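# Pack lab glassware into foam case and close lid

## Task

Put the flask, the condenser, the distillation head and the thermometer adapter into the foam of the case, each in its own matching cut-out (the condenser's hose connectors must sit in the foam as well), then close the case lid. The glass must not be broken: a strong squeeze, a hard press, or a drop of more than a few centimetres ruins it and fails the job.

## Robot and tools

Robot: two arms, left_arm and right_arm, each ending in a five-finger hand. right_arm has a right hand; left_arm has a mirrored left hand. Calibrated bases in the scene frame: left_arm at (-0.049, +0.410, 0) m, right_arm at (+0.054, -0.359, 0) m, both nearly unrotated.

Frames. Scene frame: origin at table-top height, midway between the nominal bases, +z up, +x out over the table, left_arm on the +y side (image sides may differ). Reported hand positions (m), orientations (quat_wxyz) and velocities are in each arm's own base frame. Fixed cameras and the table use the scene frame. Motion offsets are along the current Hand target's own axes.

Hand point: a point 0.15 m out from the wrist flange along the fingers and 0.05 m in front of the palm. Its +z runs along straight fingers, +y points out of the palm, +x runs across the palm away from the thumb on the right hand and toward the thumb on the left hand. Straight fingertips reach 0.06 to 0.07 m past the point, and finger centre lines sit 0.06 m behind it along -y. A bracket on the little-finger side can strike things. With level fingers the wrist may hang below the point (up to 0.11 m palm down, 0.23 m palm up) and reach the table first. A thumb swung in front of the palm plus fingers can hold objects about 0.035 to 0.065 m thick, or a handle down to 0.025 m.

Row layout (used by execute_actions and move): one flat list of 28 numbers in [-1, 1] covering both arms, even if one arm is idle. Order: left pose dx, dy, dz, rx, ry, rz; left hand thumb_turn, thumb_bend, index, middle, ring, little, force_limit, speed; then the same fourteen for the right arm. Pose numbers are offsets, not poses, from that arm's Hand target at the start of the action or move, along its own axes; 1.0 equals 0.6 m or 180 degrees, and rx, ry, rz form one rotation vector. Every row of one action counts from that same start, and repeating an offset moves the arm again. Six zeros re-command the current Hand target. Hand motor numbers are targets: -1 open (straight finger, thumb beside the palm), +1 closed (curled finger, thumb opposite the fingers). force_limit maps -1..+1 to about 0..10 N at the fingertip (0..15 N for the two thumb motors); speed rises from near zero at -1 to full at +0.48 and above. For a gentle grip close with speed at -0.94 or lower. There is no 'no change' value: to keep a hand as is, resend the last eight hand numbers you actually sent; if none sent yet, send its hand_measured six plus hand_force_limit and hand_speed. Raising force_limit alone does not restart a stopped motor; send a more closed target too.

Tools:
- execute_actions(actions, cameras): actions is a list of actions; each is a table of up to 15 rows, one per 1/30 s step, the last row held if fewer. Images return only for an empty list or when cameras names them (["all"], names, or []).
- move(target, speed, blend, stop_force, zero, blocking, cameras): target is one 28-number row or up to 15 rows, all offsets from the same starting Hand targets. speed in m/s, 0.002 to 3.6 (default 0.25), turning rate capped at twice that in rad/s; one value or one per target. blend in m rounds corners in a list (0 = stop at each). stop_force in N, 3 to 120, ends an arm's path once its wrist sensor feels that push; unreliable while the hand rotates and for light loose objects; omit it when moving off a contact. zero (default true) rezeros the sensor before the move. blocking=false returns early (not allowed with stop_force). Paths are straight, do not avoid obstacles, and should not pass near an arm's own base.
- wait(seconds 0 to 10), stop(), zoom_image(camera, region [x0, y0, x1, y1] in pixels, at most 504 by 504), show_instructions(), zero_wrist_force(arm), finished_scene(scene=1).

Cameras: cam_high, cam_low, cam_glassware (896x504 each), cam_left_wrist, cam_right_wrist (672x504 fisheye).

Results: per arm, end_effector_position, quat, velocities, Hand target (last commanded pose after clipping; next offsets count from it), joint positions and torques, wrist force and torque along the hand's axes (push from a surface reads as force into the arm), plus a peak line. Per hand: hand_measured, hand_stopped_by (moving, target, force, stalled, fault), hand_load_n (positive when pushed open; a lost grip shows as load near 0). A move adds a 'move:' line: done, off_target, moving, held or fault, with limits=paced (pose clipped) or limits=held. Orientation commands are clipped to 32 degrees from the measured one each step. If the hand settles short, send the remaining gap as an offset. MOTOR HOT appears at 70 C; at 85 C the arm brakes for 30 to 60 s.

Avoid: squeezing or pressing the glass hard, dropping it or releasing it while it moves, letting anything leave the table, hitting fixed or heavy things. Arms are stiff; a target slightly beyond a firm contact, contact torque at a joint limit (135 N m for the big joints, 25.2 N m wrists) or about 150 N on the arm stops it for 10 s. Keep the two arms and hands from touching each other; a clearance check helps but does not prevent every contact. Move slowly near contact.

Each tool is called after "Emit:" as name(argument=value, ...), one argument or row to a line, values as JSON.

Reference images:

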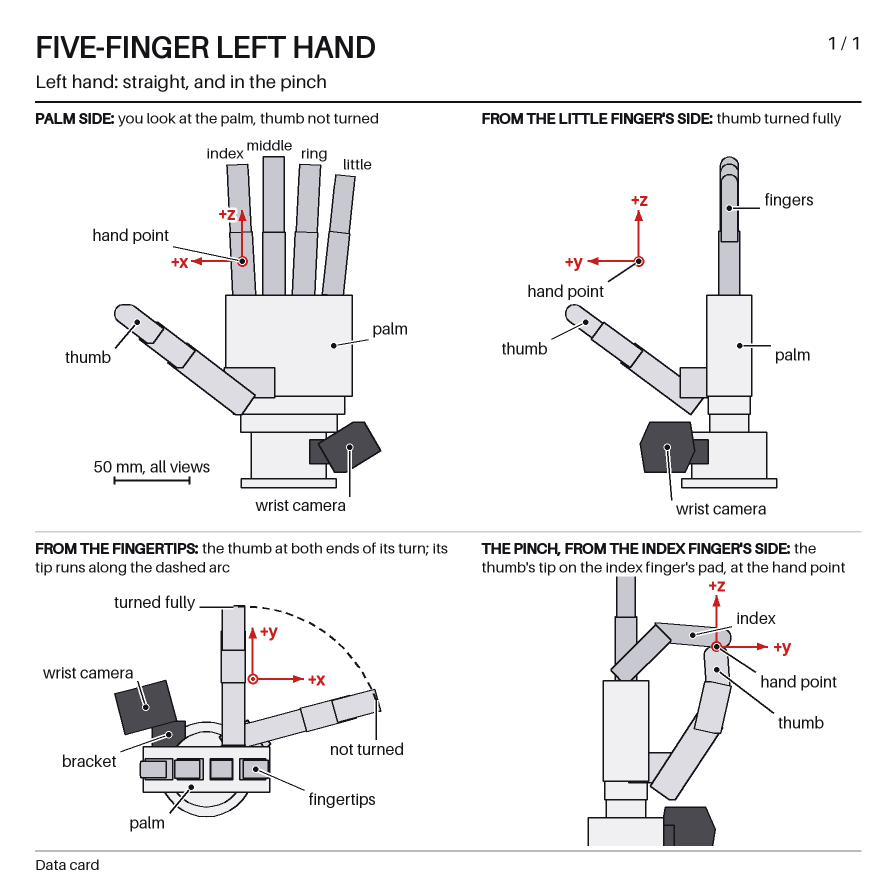

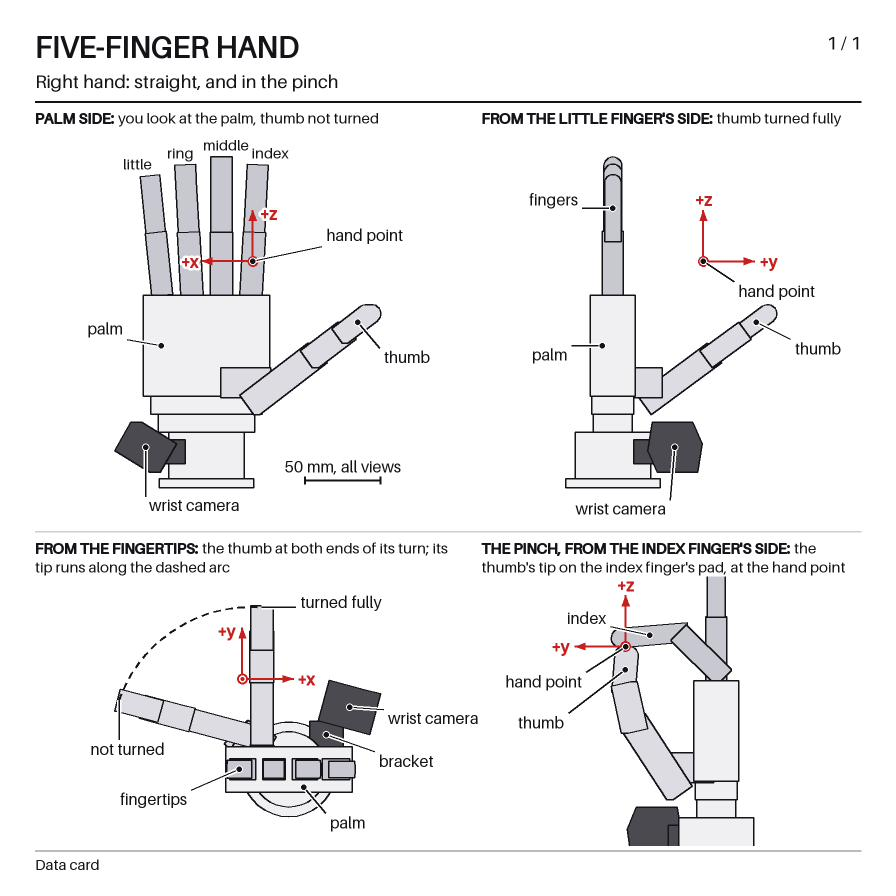

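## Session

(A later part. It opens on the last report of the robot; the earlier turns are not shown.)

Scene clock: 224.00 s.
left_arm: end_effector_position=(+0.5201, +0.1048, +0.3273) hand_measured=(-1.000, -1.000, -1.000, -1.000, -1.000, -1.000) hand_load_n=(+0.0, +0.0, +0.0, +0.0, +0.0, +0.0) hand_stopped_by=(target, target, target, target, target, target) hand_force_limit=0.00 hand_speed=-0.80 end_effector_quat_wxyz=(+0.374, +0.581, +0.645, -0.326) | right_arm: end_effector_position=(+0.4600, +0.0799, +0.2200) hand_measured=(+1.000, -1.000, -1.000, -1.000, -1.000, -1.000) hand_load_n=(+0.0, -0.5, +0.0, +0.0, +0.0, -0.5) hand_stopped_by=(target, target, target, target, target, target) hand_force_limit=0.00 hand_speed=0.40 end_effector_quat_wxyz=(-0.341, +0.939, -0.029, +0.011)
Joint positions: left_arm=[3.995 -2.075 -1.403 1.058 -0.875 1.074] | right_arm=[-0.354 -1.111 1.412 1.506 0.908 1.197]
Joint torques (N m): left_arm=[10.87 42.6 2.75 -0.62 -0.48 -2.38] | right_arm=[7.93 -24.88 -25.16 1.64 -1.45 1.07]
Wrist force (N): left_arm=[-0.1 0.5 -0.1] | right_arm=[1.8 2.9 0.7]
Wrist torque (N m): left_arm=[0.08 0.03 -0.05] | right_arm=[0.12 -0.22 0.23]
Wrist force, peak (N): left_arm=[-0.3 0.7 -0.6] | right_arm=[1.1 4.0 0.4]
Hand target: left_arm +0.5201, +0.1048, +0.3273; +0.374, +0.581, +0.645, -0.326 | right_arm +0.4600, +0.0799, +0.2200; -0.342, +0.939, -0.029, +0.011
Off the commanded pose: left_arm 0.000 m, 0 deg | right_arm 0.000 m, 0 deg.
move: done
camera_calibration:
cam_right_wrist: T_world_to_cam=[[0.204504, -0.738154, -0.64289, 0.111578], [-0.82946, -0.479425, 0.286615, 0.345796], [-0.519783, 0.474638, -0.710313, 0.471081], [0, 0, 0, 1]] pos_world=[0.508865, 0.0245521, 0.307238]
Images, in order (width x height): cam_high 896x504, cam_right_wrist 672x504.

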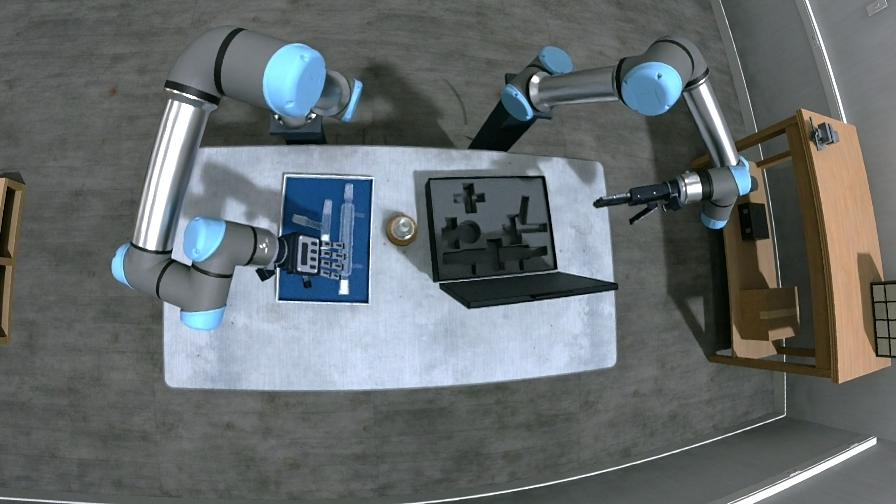

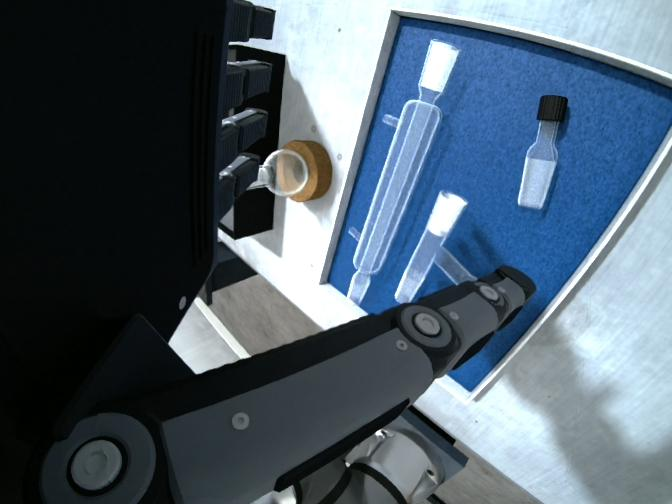

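Emit:
move(
  target=[0, 0, 0, 0, 0, 0, -1, -1, -1, -1, -1, -1, 0, -0.8, -0.1025, 0.0043, 0.2357, 0, -0.0054, -0.0064, 1, -1, -0.1, -0.1, 1, 1, 0, 0.4],
  speed=0.2,
  cameras=["cam_glassware", "cam_right_wrist"],
)

Emit:
zoom_image(
  camera="cam_right_wrist",
  region=[200, 0, 560, 360],
)

Emit:
zoom_image(
  camera="cam_glassware",
  region=[460, 110, 680, 340],
)

Scene clock: 237.40 s.
left_arm: end_effector_position=(+0.5201, +0.1048, +0.3273) hand_measured=(-1.000, -1.000, -1.000, -1.000, -1.000, -1.000) hand_load_n=(+0.0, +0.0, +0.0, +0.0, +0.0, +0.0) hand_stopped_by=(target, target, target, target, target, target) hand_force_limit=0.00 hand_speed=-0.80 end_effector_quat_wxyz=(+0.374, +0.581, +0.645, -0.326) | right_arm: end_effector_position=(+0.4043, +0.1724, +0.1099) hand_measured=(+1.000, -1.000, -0.100, -0.100, +1.000, +1.000) hand_load_n=(+0.0, +0.0, +0.0, +0.0, +0.0, +0.0) hand_stopped_by=(target, target, target, target, target, target) hand_force_limit=0.00 hand_speed=0.40 end_effector_quat_wxyz=(-0.342, +0.940, -0.017, +0.006)
Joint positions: left_arm=[3.995 -2.075 -1.403 1.058 -0.875 1.074] | right_arm=[-0.181 -1.119 1.704 1.106 0.882 1.382]
Joint torques (N m): left_arm=[10.8 43.12 3.65 -0.63 -0.36 -2.49] | right_arm=[5.87 -40.01 -9.43 1.27 0.73 0.92]
Wrist force (N): left_arm=[-0.3 0.5 -0.2] | right_arm=[1.7 3.3 0.3]
Wrist torque (N m): left_arm=[0.11 0.07 -0.07] | right_arm=[0.22 -0.19 0.24]
Wrist force, peak (N): left_arm=[0.0 0.7 -0.6] | right_arm=[0.8 3.4 2.1]
Hand target: left_arm +0.5201, +0.1048, +0.3273; +0.374, +0.581, +0.645, -0.326 | right_arm +0.4042, +0.1724, +0.1099; -0.342, +0.940, -0.017, +0.006
Off the commanded pose: left_arm 0.000 m, 0 deg | right_arm 0.000 m, 0 deg.
move: done
camera_calibration:
cam_right_wrist: T_world_to_cam=[[0.223768, -0.732456, -0.64299, 0.111728], [-0.816526, -0.501105, 0.286668, 0.374025], [-0.532177, 0.460871, -0.710201, 0.327398], [0, 0, 0, 1]] pos_world=[0.454634, 0.118373, 0.197138]
Images, in order (width x height): cam_glassware 896x504, cam_right_wrist 672x504.

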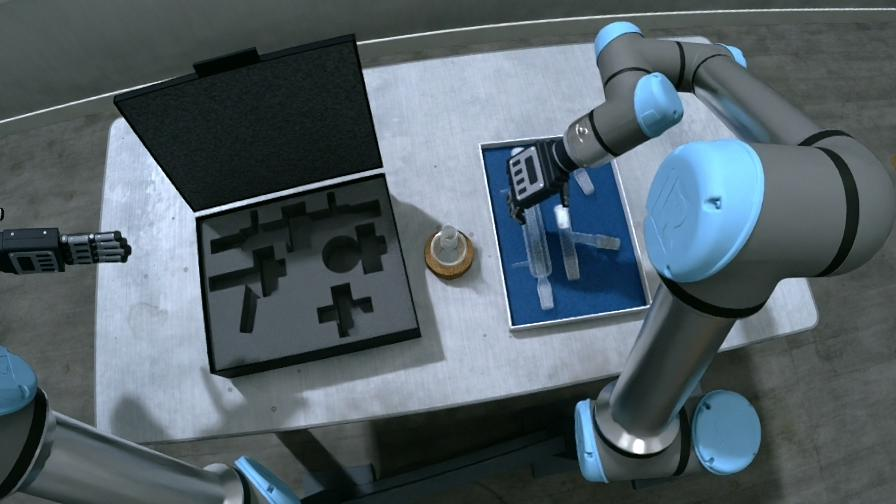

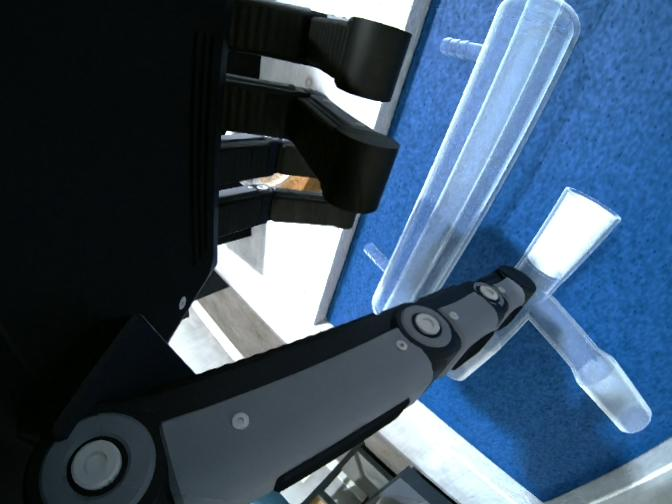

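Scaled by 1.400 from the camera's 672x504 image, which has a finer 960x720 frame.

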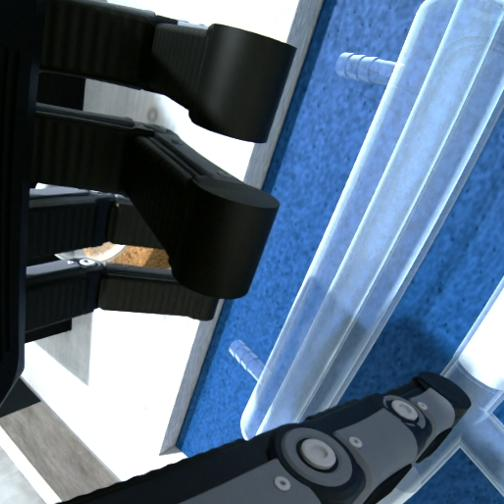

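Scaled by 2.191 from the camera's 896x504 image, which has a finer 1280x720 frame.

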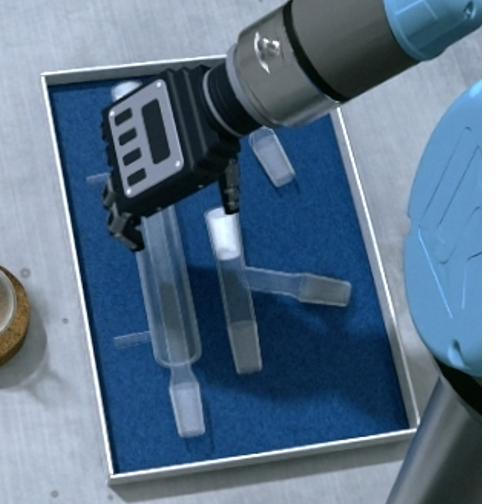

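Emit:
move(
  target=[0, 0, 0, 0, 0, 0, -1, -1, -1, -1, -1, -1, 0, -0.8, 0.0023, 0.067, 0.0828, 0, 0, 0, 1, -1, -0.1, -0.1, 1, 1, 0, 0.4],
  speed=0.06,
  stop_force=5,
  cameras=["cam_glassware", "cam_right_wrist"],
)

Emit:
zoom_image(
  camera="cam_right_wrist",
  region=[200, 0, 560, 360],
)

Scene clock: 243.30 s.
left_arm: end_effector_position=(+0.5201, +0.1048, +0.3273) hand_measured=(-1.000, -1.000, -1.000, -1.000, -1.000, -1.000) hand_load_n=(+0.0, +0.0, +0.0, +0.0, +0.0, +0.0) hand_stopped_by=(target, target, target, target, target, target) hand_force_limit=0.00 hand_speed=-0.80 end_effector_quat_wxyz=(+0.374, +0.581, +0.645, -0.326) | right_arm: end_effector_position=(+0.4057, +0.1735, +0.0460) hand_measured=(+1.000, -1.000, -0.100, -0.100, +1.000, +1.000) hand_load_n=(+0.0, +0.0, +0.0, +0.0, +0.0, +0.0) hand_stopped_by=(target, target, target, target, target, target) hand_force_limit=0.00 hand_speed=0.40 end_effector_quat_wxyz=(-0.342, +0.940, -0.017, +0.006)
Joint positions: left_arm=[3.995 -2.075 -1.403 1.058 -0.875 1.074] | right_arm=[-0.178 -1.023 1.75 0.961 0.882 1.387]
Joint torques (N m): left_arm=[11.24 42.77 2.81 -0.55 -0.23 -2.39] | right_arm=[0.63 -41.97 -21.12 1.67 -1.45 -0.74]
Wrist force (N): left_arm=[-0.1 0.4 -0.1] | right_arm=[1.7 3.2 0.3]
Wrist torque (N m): left_arm=[0.08 0.04 -0.06] | right_arm=[0.20 -0.18 0.10]
Wrist force, peak (N): left_arm=[-0.3 1.0 -0.3] | right_arm=[1.8 3.7 0.9]
Hand target: left_arm +0.5201, +0.1048, +0.3273; +0.374, +0.581, +0.645, -0.326 | right_arm +0.4057, +0.1734, +0.0460; -0.342, +0.940, -0.017, +0.006
Off the commanded pose: left_arm 0.000 m, 0 deg | right_arm 0.000 m, 0 deg.
move: done
camera_calibration:
cam_right_wrist: T_world_to_cam=[[0.223659, -0.732466, -0.643017, 0.0711885], [-0.816572, -0.501019, 0.286689, 0.394045], [-0.532153, 0.460949, -0.710168, 0.28223], [0, 0, 0, 1]] pos_world=[0.456033, 0.119473, 0.133238]
Images, in order (width x height): cam_glassware 896x504, cam_right_wrist 672x504.

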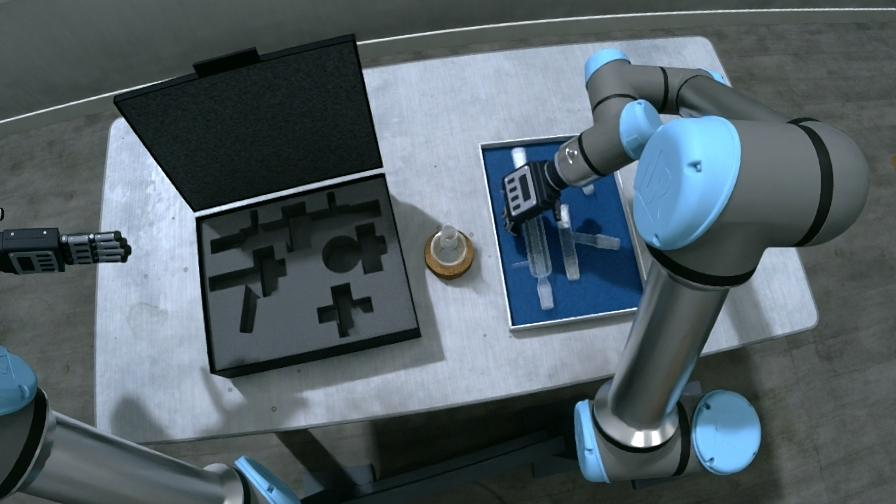

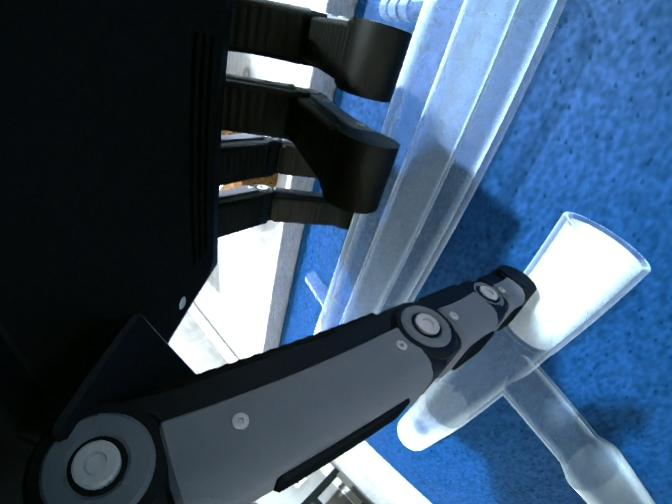

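Scaled by 1.400 from the camera's 672x504 image, which has a finer 960x720 frame.

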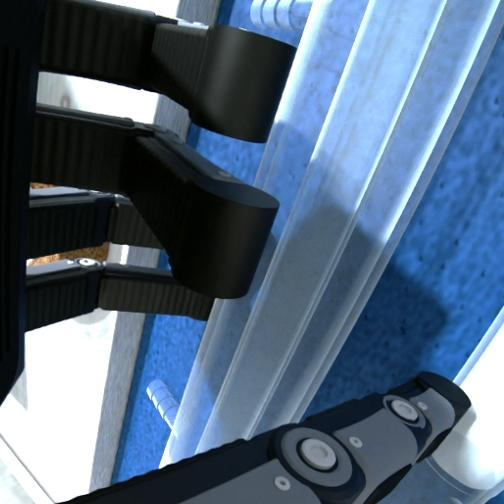

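Emit:
move(
  target=[0, 0, 0, 0, 0, 0, -1, -1, -1, -1, -1, -1, 0, -0.8, 0, 0.0047, 0.0082, 0, 0, 0, 1, -1, 0, 0, 1, 1, -0.4, -0.8],
  speed=0.03,
  cameras=["cam_right_wrist"],
)

Scene clock: 248.47 s.
left_arm: end_effector_position=(+0.5201, +0.1048, +0.3273) hand_measured=(-1.000, -1.000, -1.000, -1.000, -1.000, -1.000) hand_load_n=(+0.0, +0.0, +0.0, +0.0, +0.0, +0.0) hand_stopped_by=(target, target, target, target, target, target) hand_force_limit=0.00 hand_speed=-0.80 end_effector_quat_wxyz=(+0.374, +0.581, +0.645, -0.326) | right_arm: end_effector_position=(+0.4057, +0.1745, +0.0403) hand_measured=(+1.000, -1.000, +0.000, +0.000, +1.000, +1.000) hand_load_n=(+0.0, +0.0, +0.0, +0.0, +0.0, +0.0) hand_stopped_by=(target, target, target, target, target, target) hand_force_limit=-0.40 hand_speed=-0.80 end_effector_quat_wxyz=(-0.342, +0.940, -0.017, +0.006)
Joint positions: left_arm=[3.995 -2.075 -1.403 1.058 -0.875 1.074] | right_arm=[-0.175 -1.014 1.753 0.948 0.881 1.39]
Joint torques (N m): left_arm=[11.82 42.43 3.32 -0.6 -0.29 -2.28] | right_arm=[3.93 -37.64 -7.86 3.2 -1.86 0.69]
Wrist force (N): left_arm=[-0.4 0.7 -0.2] | right_arm=[1.9 3.3 0.3]
Wrist torque (N m): left_arm=[0.13 0.07 -0.08] | right_arm=[0.22 -0.21 0.11]
Wrist force, peak (N): left_arm=[0.0 0.8 -0.6] | right_arm=[1.7 3.7 0.2]
Hand target: left_arm +0.5201, +0.1048, +0.3273; +0.374, +0.581, +0.645, -0.326 | right_arm +0.4057, +0.1744, +0.0404; -0.342, +0.940, -0.017, +0.006
Off the commanded pose: left_arm 0.000 m, 0 deg | right_arm 0.000 m, 0 deg.
move: done
camera_calibration:
cam_right_wrist: T_world_to_cam=[[0.223659, -0.732466, -0.643017, 0.0682558], [-0.816572, -0.501019, 0.286689, 0.39618], [-0.532153, 0.460949, -0.710168, 0.277721], [0, 0, 0, 1]] pos_world=[0.456033, 0.120473, 0.127538]
Images, in order (width x height): cam_right_wrist 672x504.

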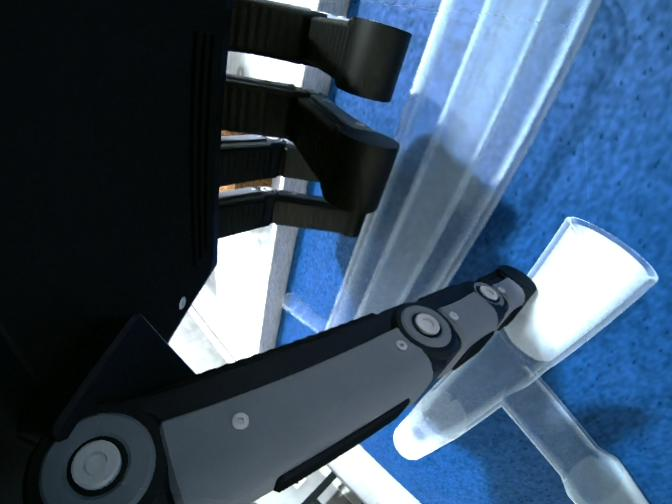

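Emit:
move(
  target=[0, 0, 0, 0, 0, 0, -1, -1, -1, -1, -1, -1, 0, -0.8, 0, 0, 0, 0, 0, 0, 1, -0.4, 0.2, 0.2, 1, 1, -0.4, -0.92],
  speed=0.03,
  cameras=["cam_right_wrist"],
)

Scene clock: 250.93 s.
left_arm: end_effector_position=(+0.5201, +0.1048, +0.3273) hand_measured=(-1.000, -1.000, -1.000, -1.000, -1.000, -1.000) hand_load_n=(+0.0, +0.0, +0.0, +0.0, +0.0, +0.0) hand_stopped_by=(target, target, target, target, target, target) hand_force_limit=0.00 hand_speed=-0.80 end_effector_quat_wxyz=(+0.374, +0.581, +0.645, -0.326) | right_arm: end_effector_position=(+0.4057, +0.1744, +0.0404) hand_measured=(+1.000, -0.900, +0.200, +0.192, +1.000, +1.000) hand_load_n=(+1.0, +4.5, +0.0, +5.0, +0.5, +0.0) hand_stopped_by=(target, force, target, force, target, target) hand_force_limit=-0.40 hand_speed=-0.92 end_effector_quat_wxyz=(-0.342, +0.940, -0.017, +0.006)
Joint positions: left_arm=[3.995 -2.075 -1.403 1.058 -0.875 1.074] | right_arm=[-0.175 -1.014 1.753 0.948 0.881 1.39]
Joint torques (N m): left_arm=[10.82 41.43 3.18 -0.65 0.12 -2.18] | right_arm=[-2.98 -41.93 -18.46 3.73 0.39 -1.56]
Wrist force (N): left_arm=[-0.1 0.5 -0.2] | right_arm=[1.8 4.5 1.5]
Wrist torque (N m): left_arm=[0.10 0.04 -0.06] | right_arm=[0.28 -0.22 0.13]
Wrist force, peak (N): left_arm=[-0.7 0.6 -0.4] | right_arm=[1.6 4.6 1.8]
Hand target: left_arm +0.5201, +0.1048, +0.3273; +0.374, +0.581, +0.645, -0.326 | right_arm +0.4057, +0.1744, +0.0404; -0.342, +0.940, -0.017, +0.006
Off the commanded pose: left_arm 0.000 m, 0 deg | right_arm 0.000 m, 0 deg.
move: done
camera_calibration:
cam_right_wrist: T_world_to_cam=[[0.223761, -0.732477, -0.642968, 0.0681949], [-0.816575, -0.501051, 0.286624, 0.396114], [-0.532105, 0.460896, -0.710238, 0.277831], [0, 0, 0, 1]] pos_world=[0.456033, 0.120373, 0.127638]
Images, in order (width x height): cam_right_wrist 672x504.

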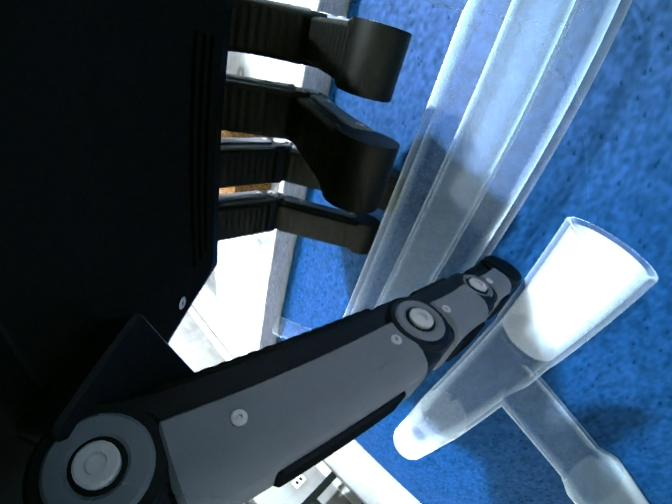

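Emit:
move(
  target=[0, 0, 0, 0, 0, 0, -1, -1, -1, -1, -1, -1, 0, -0.8, 0, 0, 0, 0, 0, 0, 1, -0.4, 0.45, 0.2, 1, 1, -0.4, -0.92],
  speed=0.03,
  cameras=["cam_right_wrist"],
)

Emit:
zoom_image(
  camera="cam_right_wrist",
  region=[200, 0, 560, 360],
)

Scene clock: 252.60 s.
left_arm: end_effector_position=(+0.5201, +0.1048, +0.3273) hand_measured=(-1.000, -1.000, -1.000, -1.000, -1.000, -1.000) hand_load_n=(+0.0, +0.0, +0.0, +0.0, +0.5, +0.0) hand_stopped_by=(target, target, target, target, target, target) hand_force_limit=0.00 hand_speed=-0.80 end_effector_quat_wxyz=(+0.374, +0.581, +0.645, -0.326) | right_arm: end_effector_position=(+0.4057, +0.1744, +0.0404) hand_measured=(+1.000, -0.900, +0.258, +0.192, +1.000, +1.000) hand_load_n=(-1.5, +6.5, +4.0, +2.5, +0.0, +0.0) hand_stopped_by=(target, force, force, force, target, target) hand_force_limit=-0.40 hand_speed=-0.92 end_effector_quat_wxyz=(-0.342, +0.940, -0.017, +0.006)
Joint positions: left_arm=[3.995 -2.075 -1.403 1.058 -0.875 1.074] | right_arm=[-0.175 -1.014 1.753 0.948 0.881 1.39]
Joint torques (N m): left_arm=[11.21 41.8 2.82 -0.53 -0.1 -2.37] | right_arm=[-3.12 -41.63 -18.41 3.62 0.08 -1.65]
Wrist force (N): left_arm=[-0.3 0.5 -0.3] | right_arm=[1.8 4.5 1.5]
Wrist torque (N m): left_arm=[0.11 0.06 -0.07] | right_arm=[0.26 -0.22 0.12]
Wrist force, peak (N): left_arm=[-0.3 0.9 -0.4] | right_arm=[2.1 4.7 1.6]
Hand target: left_arm +0.5201, +0.1048, +0.3273; +0.374, +0.581, +0.645, -0.326 | right_arm +0.4057, +0.1744, +0.0404; -0.342, +0.940, -0.017, +0.006
Off the commanded pose: left_arm 0.000 m, 0 deg | right_arm 0.000 m, 0 deg.
move: done
camera_calibration:
cam_right_wrist: T_world_to_cam=[[0.223761, -0.732477, -0.642968, 0.0681949], [-0.816575, -0.501051, 0.286624, 0.396114], [-0.532105, 0.460896, -0.710238, 0.277831], [0, 0, 0, 1]] pos_world=[0.456033, 0.120373, 0.127638]
Images, in order (width x height): cam_right_wrist 672x504.

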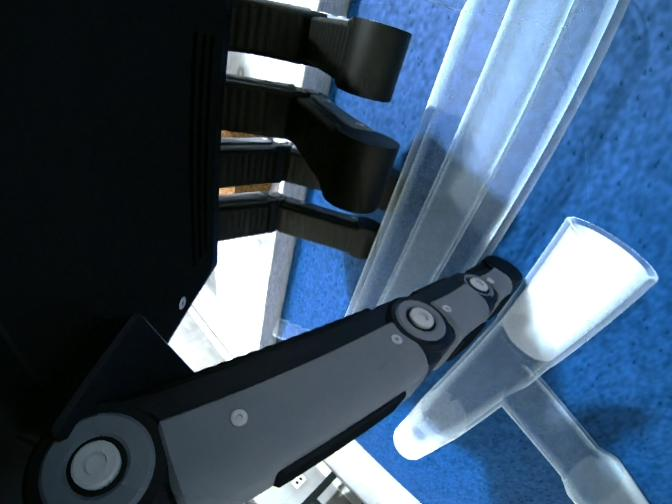

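Scaled by 1.400 from the camera's 672x504 image, which has a finer 960x720 frame.

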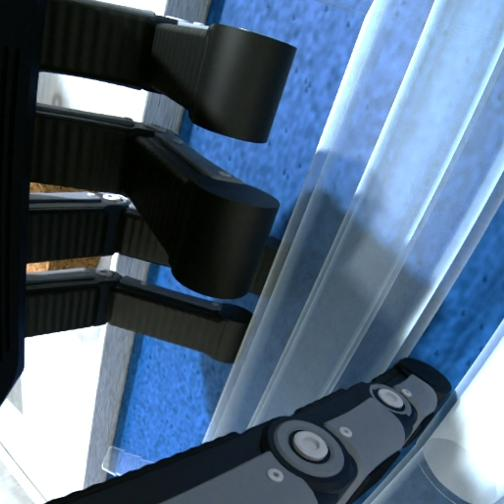

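Emit:
move(
  target=[0, 0, 0, 0, 0, 0, -1, -1, -1, -1, -1, -1, 0, -0.8, 0, -0.0321, -0.0383, 0, 0, 0, 1, -0.4, 0.45, 0.2, 1, 1, -0.4, -0.92],
  speed=0.04,
  cameras=["cam_low", "cam_glassware", "cam_right_wrist"],
)

Emit:
zoom_image(
  camera="cam_low",
  region=[130, 150, 430, 350],
)

Scene clock: 255.53 s.
left_arm: end_effector_position=(+0.5201, +0.1048, +0.3273) hand_measured=(-1.000, -1.000, -1.000, -1.000, -1.000, -1.000) hand_load_n=(+0.0, +0.0, +0.0, +0.0, +0.0, +0.0) hand_stopped_by=(target, target, target, target, target, target) hand_force_limit=0.00 hand_speed=-0.80 end_effector_quat_wxyz=(+0.374, +0.581, +0.645, -0.326) | right_arm: end_effector_position=(+0.4058, +0.1744, +0.0705) hand_measured=(+1.000, -0.900, +0.258, +0.192, +1.000, +1.000) hand_load_n=(-1.5, +6.0, +3.5, +3.0, +0.5, +0.5) hand_stopped_by=(target, force, force, force, target, target) hand_force_limit=-0.40 hand_speed=-0.92 end_effector_quat_wxyz=(-0.342, +0.940, -0.017, +0.007) end_effector_velocity=(+0.001, +0.000, -0.001) end_effector_angular_velocity=(+0.000, -0.002, +0.000)
Joint positions: left_arm=[3.995 -2.075 -1.403 1.058 -0.875 1.074] | right_arm=[-0.175 -1.061 1.732 1.015 0.881 1.39]
Joint velocities: left_arm=[within noise] | right_arm=[0 0.002 0.001 -0.005 0 0]
Joint torques (N m): left_arm=[11.97 42.25 3.49 -0.66 0.05 -2.21] | right_arm=[0.36 -23.99 -6.08 1.17 -1.19 0.87]
Wrist force (N): left_arm=[-0.1 0.5 -0.5] | right_arm=[1.6 4.4 1.8]
Wrist torque (N m): left_arm=[0.11 0.03 -0.06] | right_arm=[0.26 -0.20 0.12]
Wrist force, peak (N): left_arm=[-0.4 0.8 -0.2] | right_arm=[1.4 5.0 2.3]
Hand target: left_arm +0.5201, +0.1048, +0.3273; +0.374, +0.581, +0.645, -0.326 | right_arm +0.4057, +0.1744, +0.0704; -0.342, +0.940, -0.017, +0.006
Off the commanded pose: left_arm 0.000 m, 0 deg | right_arm 0.000 m, 0 deg.
move: done
camera_calibration:
cam_right_wrist: T_world_to_cam=[[0.22394, -0.732505, -0.642874, 0.0874328], [-0.816669, -0.501025, 0.286399, 0.387644], [-0.531885, 0.460879, -0.710414, 0.299191], [0, 0, 0, 1]] pos_world=[0.456133, 0.120373, 0.157737]
Images, in order (width x height): cam_low 896x504, cam_glassware 896x504, cam_right_wrist 672x504.

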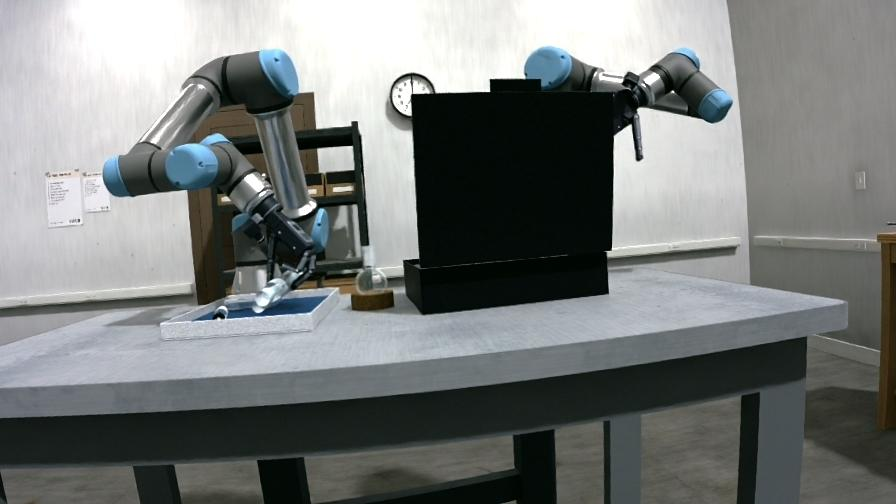

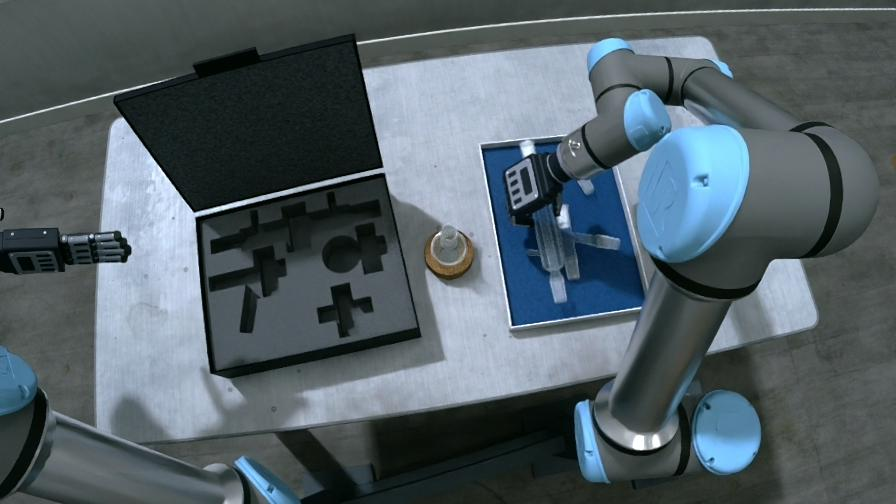

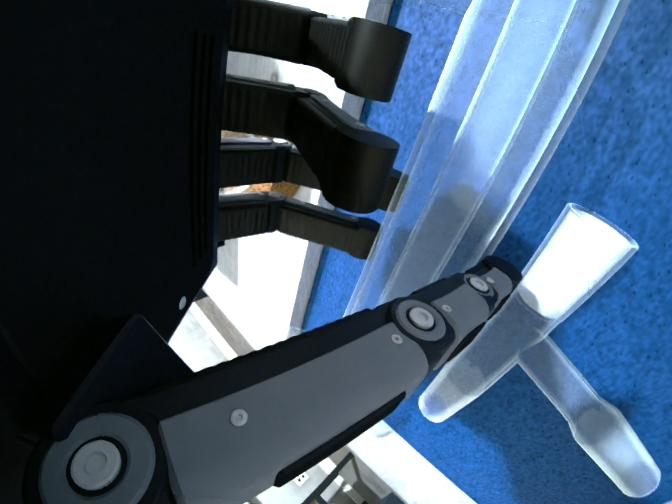

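Scaled by 1.680 from the camera's 896x504 image, which has a finer 1280x720 frame.

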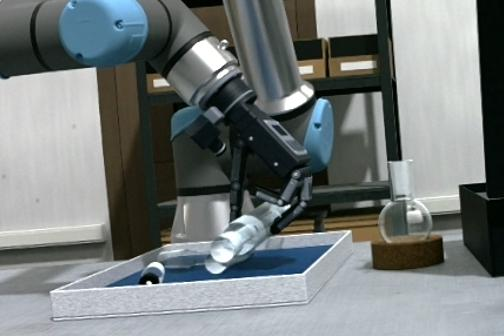

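Emit:
zoom_image(
  camera="cam_right_wrist",
  region=[320, 0, 660, 300],
)

Scaled by 1.482 from the camera's 672x504 image, which has a finer 960x720 frame.

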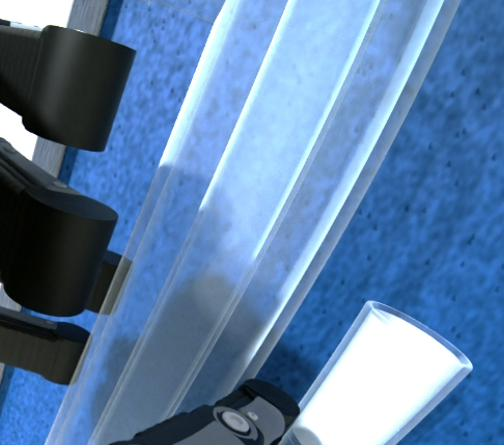

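Emit:
move(
  target=[
    [0, 0, 0, 0, 0, 0, -1, -1, -1, -1, -1, -1, 0, -0.8, 0, -0.1714, -0.2043, 0, 0, 0, 1, -0.4, 0.45, 0.2, 1, 1, -0.4, -0.92],
    [0, 0, 0, 0, 0, 0, -1, -1, -1, -1, -1, -1, 0, -0.8, 0.1107, -0.7117, 0.249, 0, 0.3003, 0.3579, 1, -0.4, 0.45, 0.2, 1, 1, -0.4, -0.92],
  ],
  speed=0.2,
  blend=0.03,
  cameras=["all"],
)

Scene clock: 278.80 s.
left_arm: end_effector_position=(+0.5201, +0.1048, +0.3273) hand_measured=(-1.000, -1.000, -1.000, -1.000, -1.000, -1.000) hand_load_n=(+0.0, +0.0, +0.0, +0.0, +0.0, +0.0) hand_stopped_by=(target, target, target, target, target, target) hand_force_limit=0.00 hand_speed=-0.80 end_effector_quat_wxyz=(+0.374, +0.581, +0.645, -0.326) | right_arm: end_effector_position=(+0.4867, +0.5945, +0.2299) hand_measured=(+1.000, -0.900, +0.258, +0.192, +1.000, +1.000) hand_load_n=(-1.0, +5.5, +3.0, +3.0, +0.0, +0.0) hand_stopped_by=(target, force, force, force, target, target) hand_force_limit=-0.40 hand_speed=-0.92 end_effector_quat_wxyz=(-0.255, +0.686, -0.641, +0.233)
Joint positions: left_arm=[3.995 -2.075 -1.403 1.058 -0.875 1.074] | right_arm=[0.778 -0.461 0.035 1.419 2.002 3.722]
Joint torques (N m): left_arm=[11.52 41.21 3.18 -0.56 0.11 -2.37] | right_arm=[1.21 -43.59 -25.91 2.39 1.81 1.42]
Wrist force (N): left_arm=[-0.1 0.6 -0.1] | right_arm=[1.5 4.6 1.6]
Wrist torque (N m): left_arm=[0.11 0.05 -0.06] | right_arm=[0.29 -0.18 0.21]
Wrist force, peak (N): left_arm=[-0.4 0.8 -0.2] | right_arm=[2.0 6.2 3.4]
Hand target: left_arm +0.5201, +0.1048, +0.3273; +0.374, +0.581, +0.645, -0.326 | right_arm +0.4871, +0.5951, +0.2302; -0.250, +0.686, -0.642, +0.234
Off the commanded pose: left_arm 0.000 m, 0 deg | right_arm 0.001 m, 1 deg.
elbow stopped short (right arm): the move would have taken joint 3 (elbow) straighter than the controller allows.
move: done
camera_calibration:
cam_left_wrist: T_world_to_cam=[[-0.962542, -0.00103046, -0.271131, 0.591895], [0.128401, 0.879017, -0.459177, -0.0107344], [0.238802, -0.47679, -0.845958, 0.312745], [0, 0, 0, 1]] pos_world=[0.496418, 0.159159, 0.420121]
cam_right_wrist: T_world_to_cam=[[-0.699585, -0.294826, -0.65089, 0.670641], [-0.586782, 0.756852, 0.287858, -0.241538], [0.40776, 0.583312, -0.702481, -0.270053], [0, 0, 0, 1]] pos_world=[0.437557, 0.538056, 0.316335]

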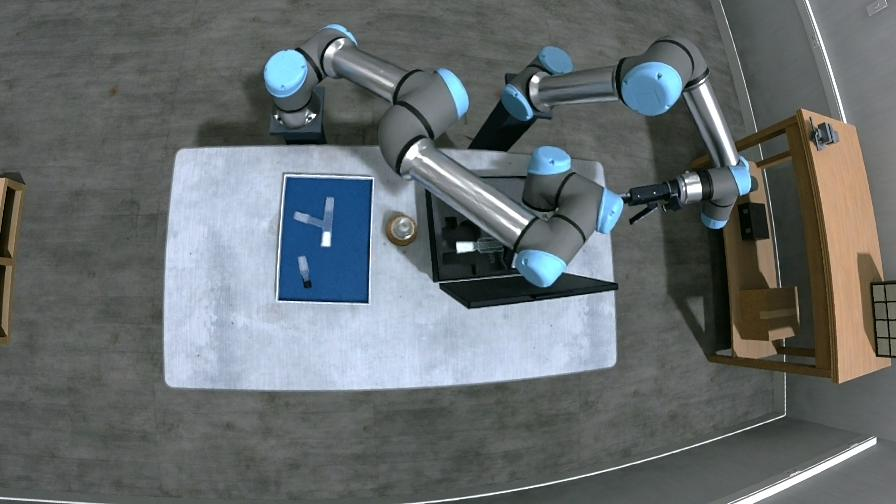

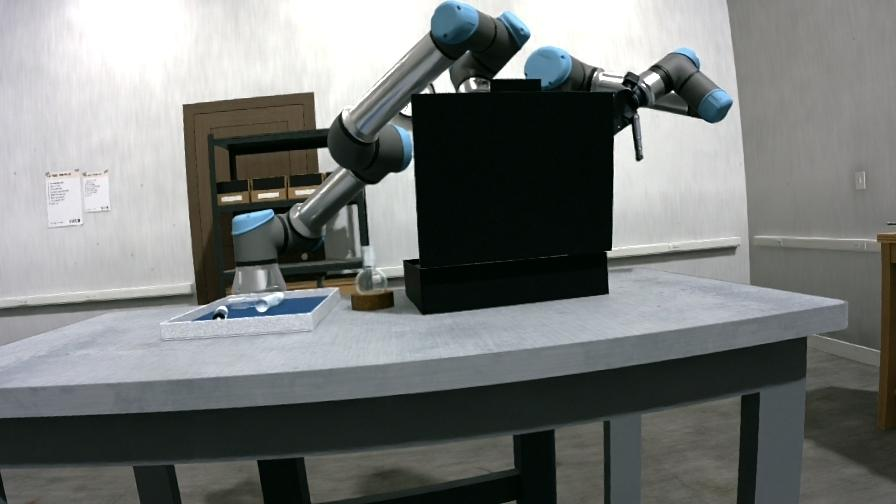

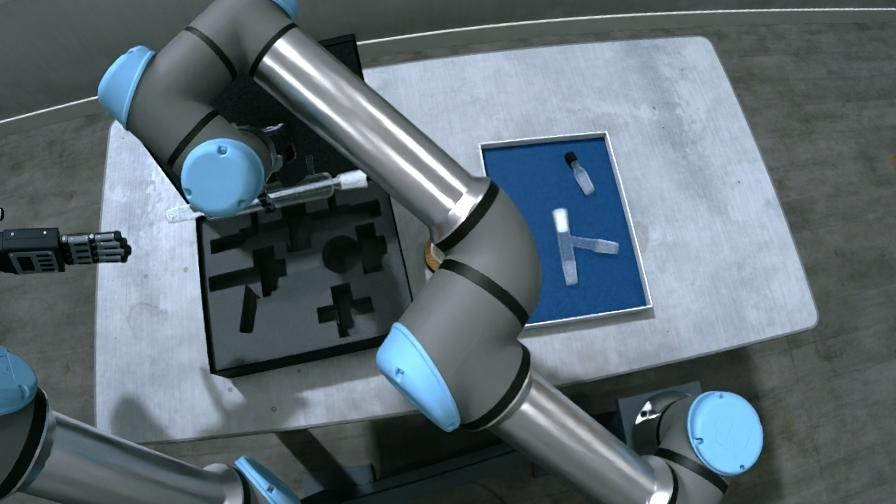

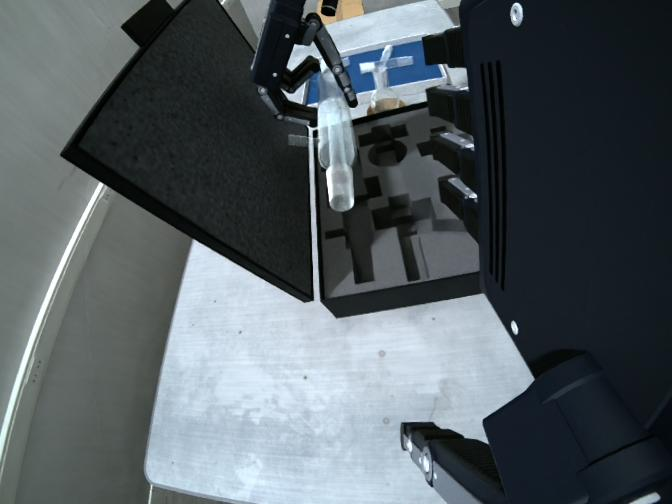

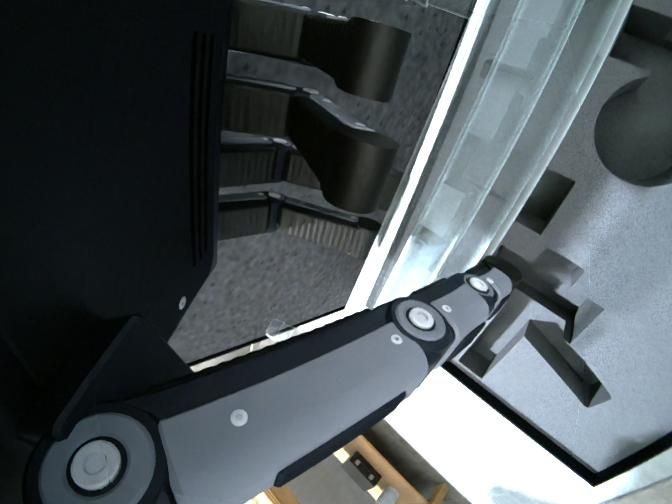

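Emit:
move(
  target=[0, 0, 0, 0, 0, 0, -1, -1, -1, -1, -1, -1, 0, -0.8, 0, 0.097, 0.1148, 0, 0, 0, 1, -0.4, 0.45, 0.2, 1, 1, -0.4, -0.92],
  speed=0.1,
  cameras=["cam_high", "cam_glassware", "cam_left_wrist", "cam_right_wrist"],
)

Emit:
zoom_image(
  camera="cam_left_wrist",
  region=[230, 20, 490, 320],
)

Emit:
zoom_image(
  camera="cam_glassware",
  region=[140, 110, 420, 350],
)

Emit:
zoom_image(
  camera="cam_right_wrist",
  region=[300, 0, 672, 372],
)

Scene clock: 283.80 s.
left_arm: end_effector_position=(+0.5201, +0.1048, +0.3273) hand_measured=(-1.000, -1.000, -1.000, -1.000, -1.000, -1.000) hand_load_n=(+0.0, +0.5, +0.0, +0.0, +0.0, +0.0) hand_stopped_by=(target, target, target, target, target, target) hand_force_limit=0.00 hand_speed=-0.80 end_effector_quat_wxyz=(+0.374, +0.581, +0.645, -0.326) | right_arm: end_effector_position=(+0.4868, +0.5950, +0.1401) hand_measured=(+1.000, -0.900, +0.258, +0.192, +1.000, +1.000) hand_load_n=(-1.0, +5.5, +3.0, +3.0, +0.0, +0.0) hand_stopped_by=(target, force, force, force, target, target) hand_force_limit=-0.40 hand_speed=-0.92 end_effector_quat_wxyz=(-0.250, +0.686, -0.642, +0.234)
Joint positions: left_arm=[3.995 -2.075 -1.403 1.058 -0.875 1.074] | right_arm=[0.779 -0.604 0.552 1.056 2.005 3.725]
Joint torques (N m): left_arm=[11.04 42.02 4.17 -0.55 0.24 -2.16] | right_arm=[7.96 -51.83 -20.45 1 0.03 -1.71]
Wrist force (N): left_arm=[-0.1 0.6 -0.1] | right_arm=[1.3 4.6 1.9]
Wrist torque (N m): left_arm=[0.11 0.03 -0.06] | right_arm=[0.29 -0.16 0.09]
Wrist force, peak (N): left_arm=[-0.5 0.9 -0.3] | right_arm=[1.5 5.3 2.8]
Hand target: left_arm +0.5201, +0.1048, +0.3273; +0.374, +0.581, +0.645, -0.326 | right_arm +0.4868, +0.5950, +0.1400; -0.250, +0.686, -0.642, +0.234
Off the commanded pose: left_arm 0.000 m, 0 deg | right_arm 0.000 m, 0 deg.
move: done
camera_calibration:
cam_left_wrist: T_world_to_cam=[[-0.962542, -0.00103046, -0.271131, 0.591895], [0.128401, 0.879017, -0.459177, -0.0107344], [0.238802, -0.47679, -0.845958, 0.312745], [0, 0, 0, 1]] pos_world=[0.496418, 0.159159, 0.420121]
cam_right_wrist: T_world_to_cam=[[-0.704848, -0.297891, -0.643778, 0.61585], [-0.582643, 0.760789, 0.285878, -0.219967], [0.404619, 0.576594, -0.709805, -0.326879], [0, 0, 0, 1]] pos_world=[0.43818, 0.539281, 0.227334]
Images, in order (width x height): cam_high 896x504, cam_glassware 896x504, cam_left_wrist 672x504, cam_right_wrist 672x504.

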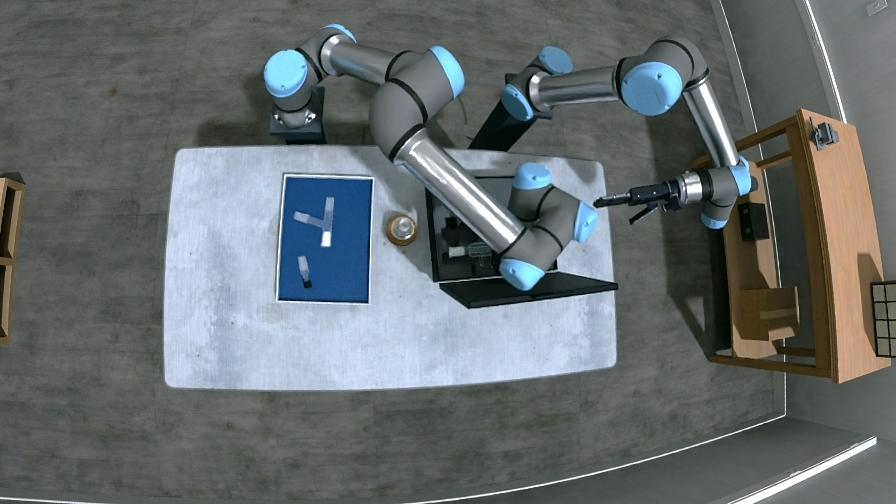

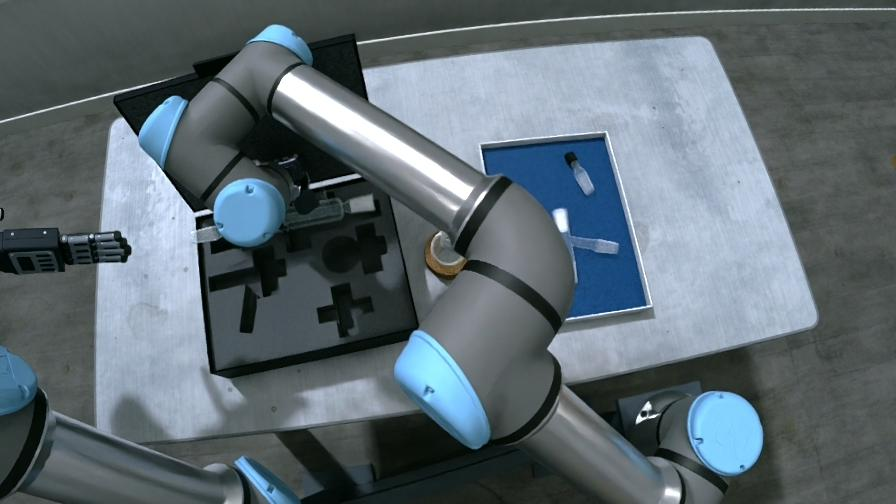

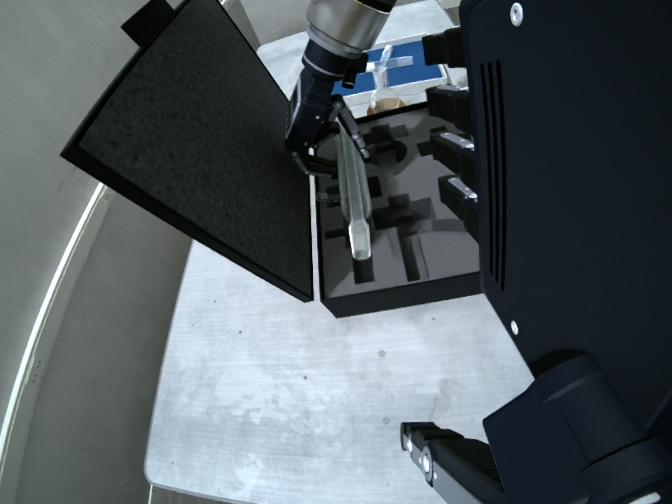

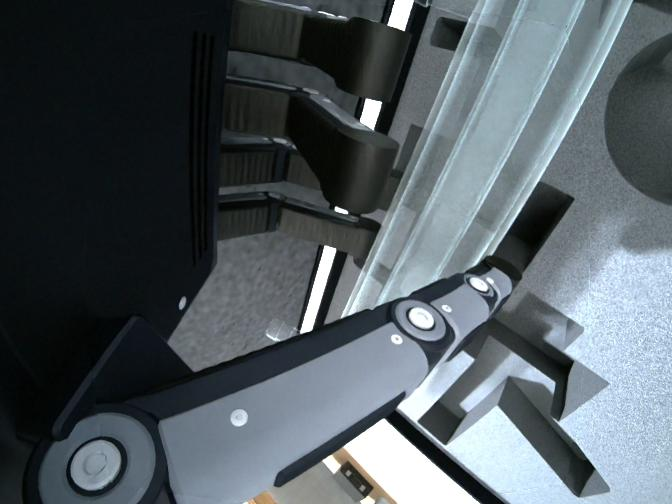

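Scaled by 1.680 from the camera's 672x504 image, which has a finer 960x720 frame.

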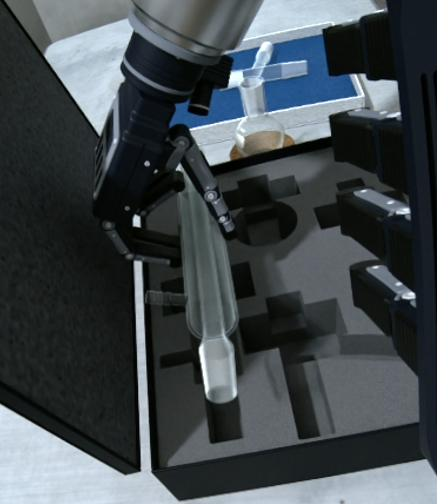

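Scaled by 1.800 from the camera's 896x504 image, which has a finer 1280x720 frame.

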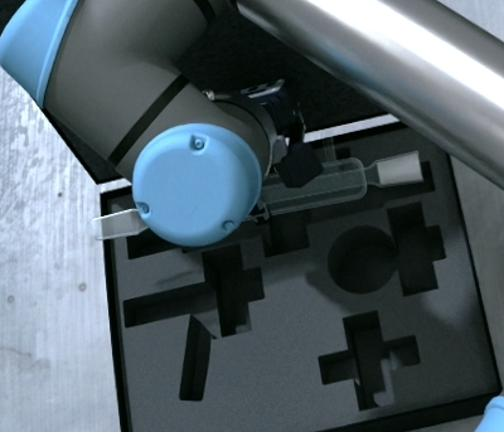

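Scaled by 1.355 from the camera's 672x504 image, which has a finer 960x720 frame.

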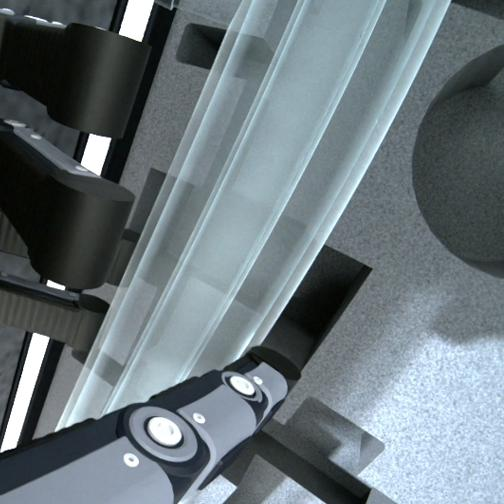

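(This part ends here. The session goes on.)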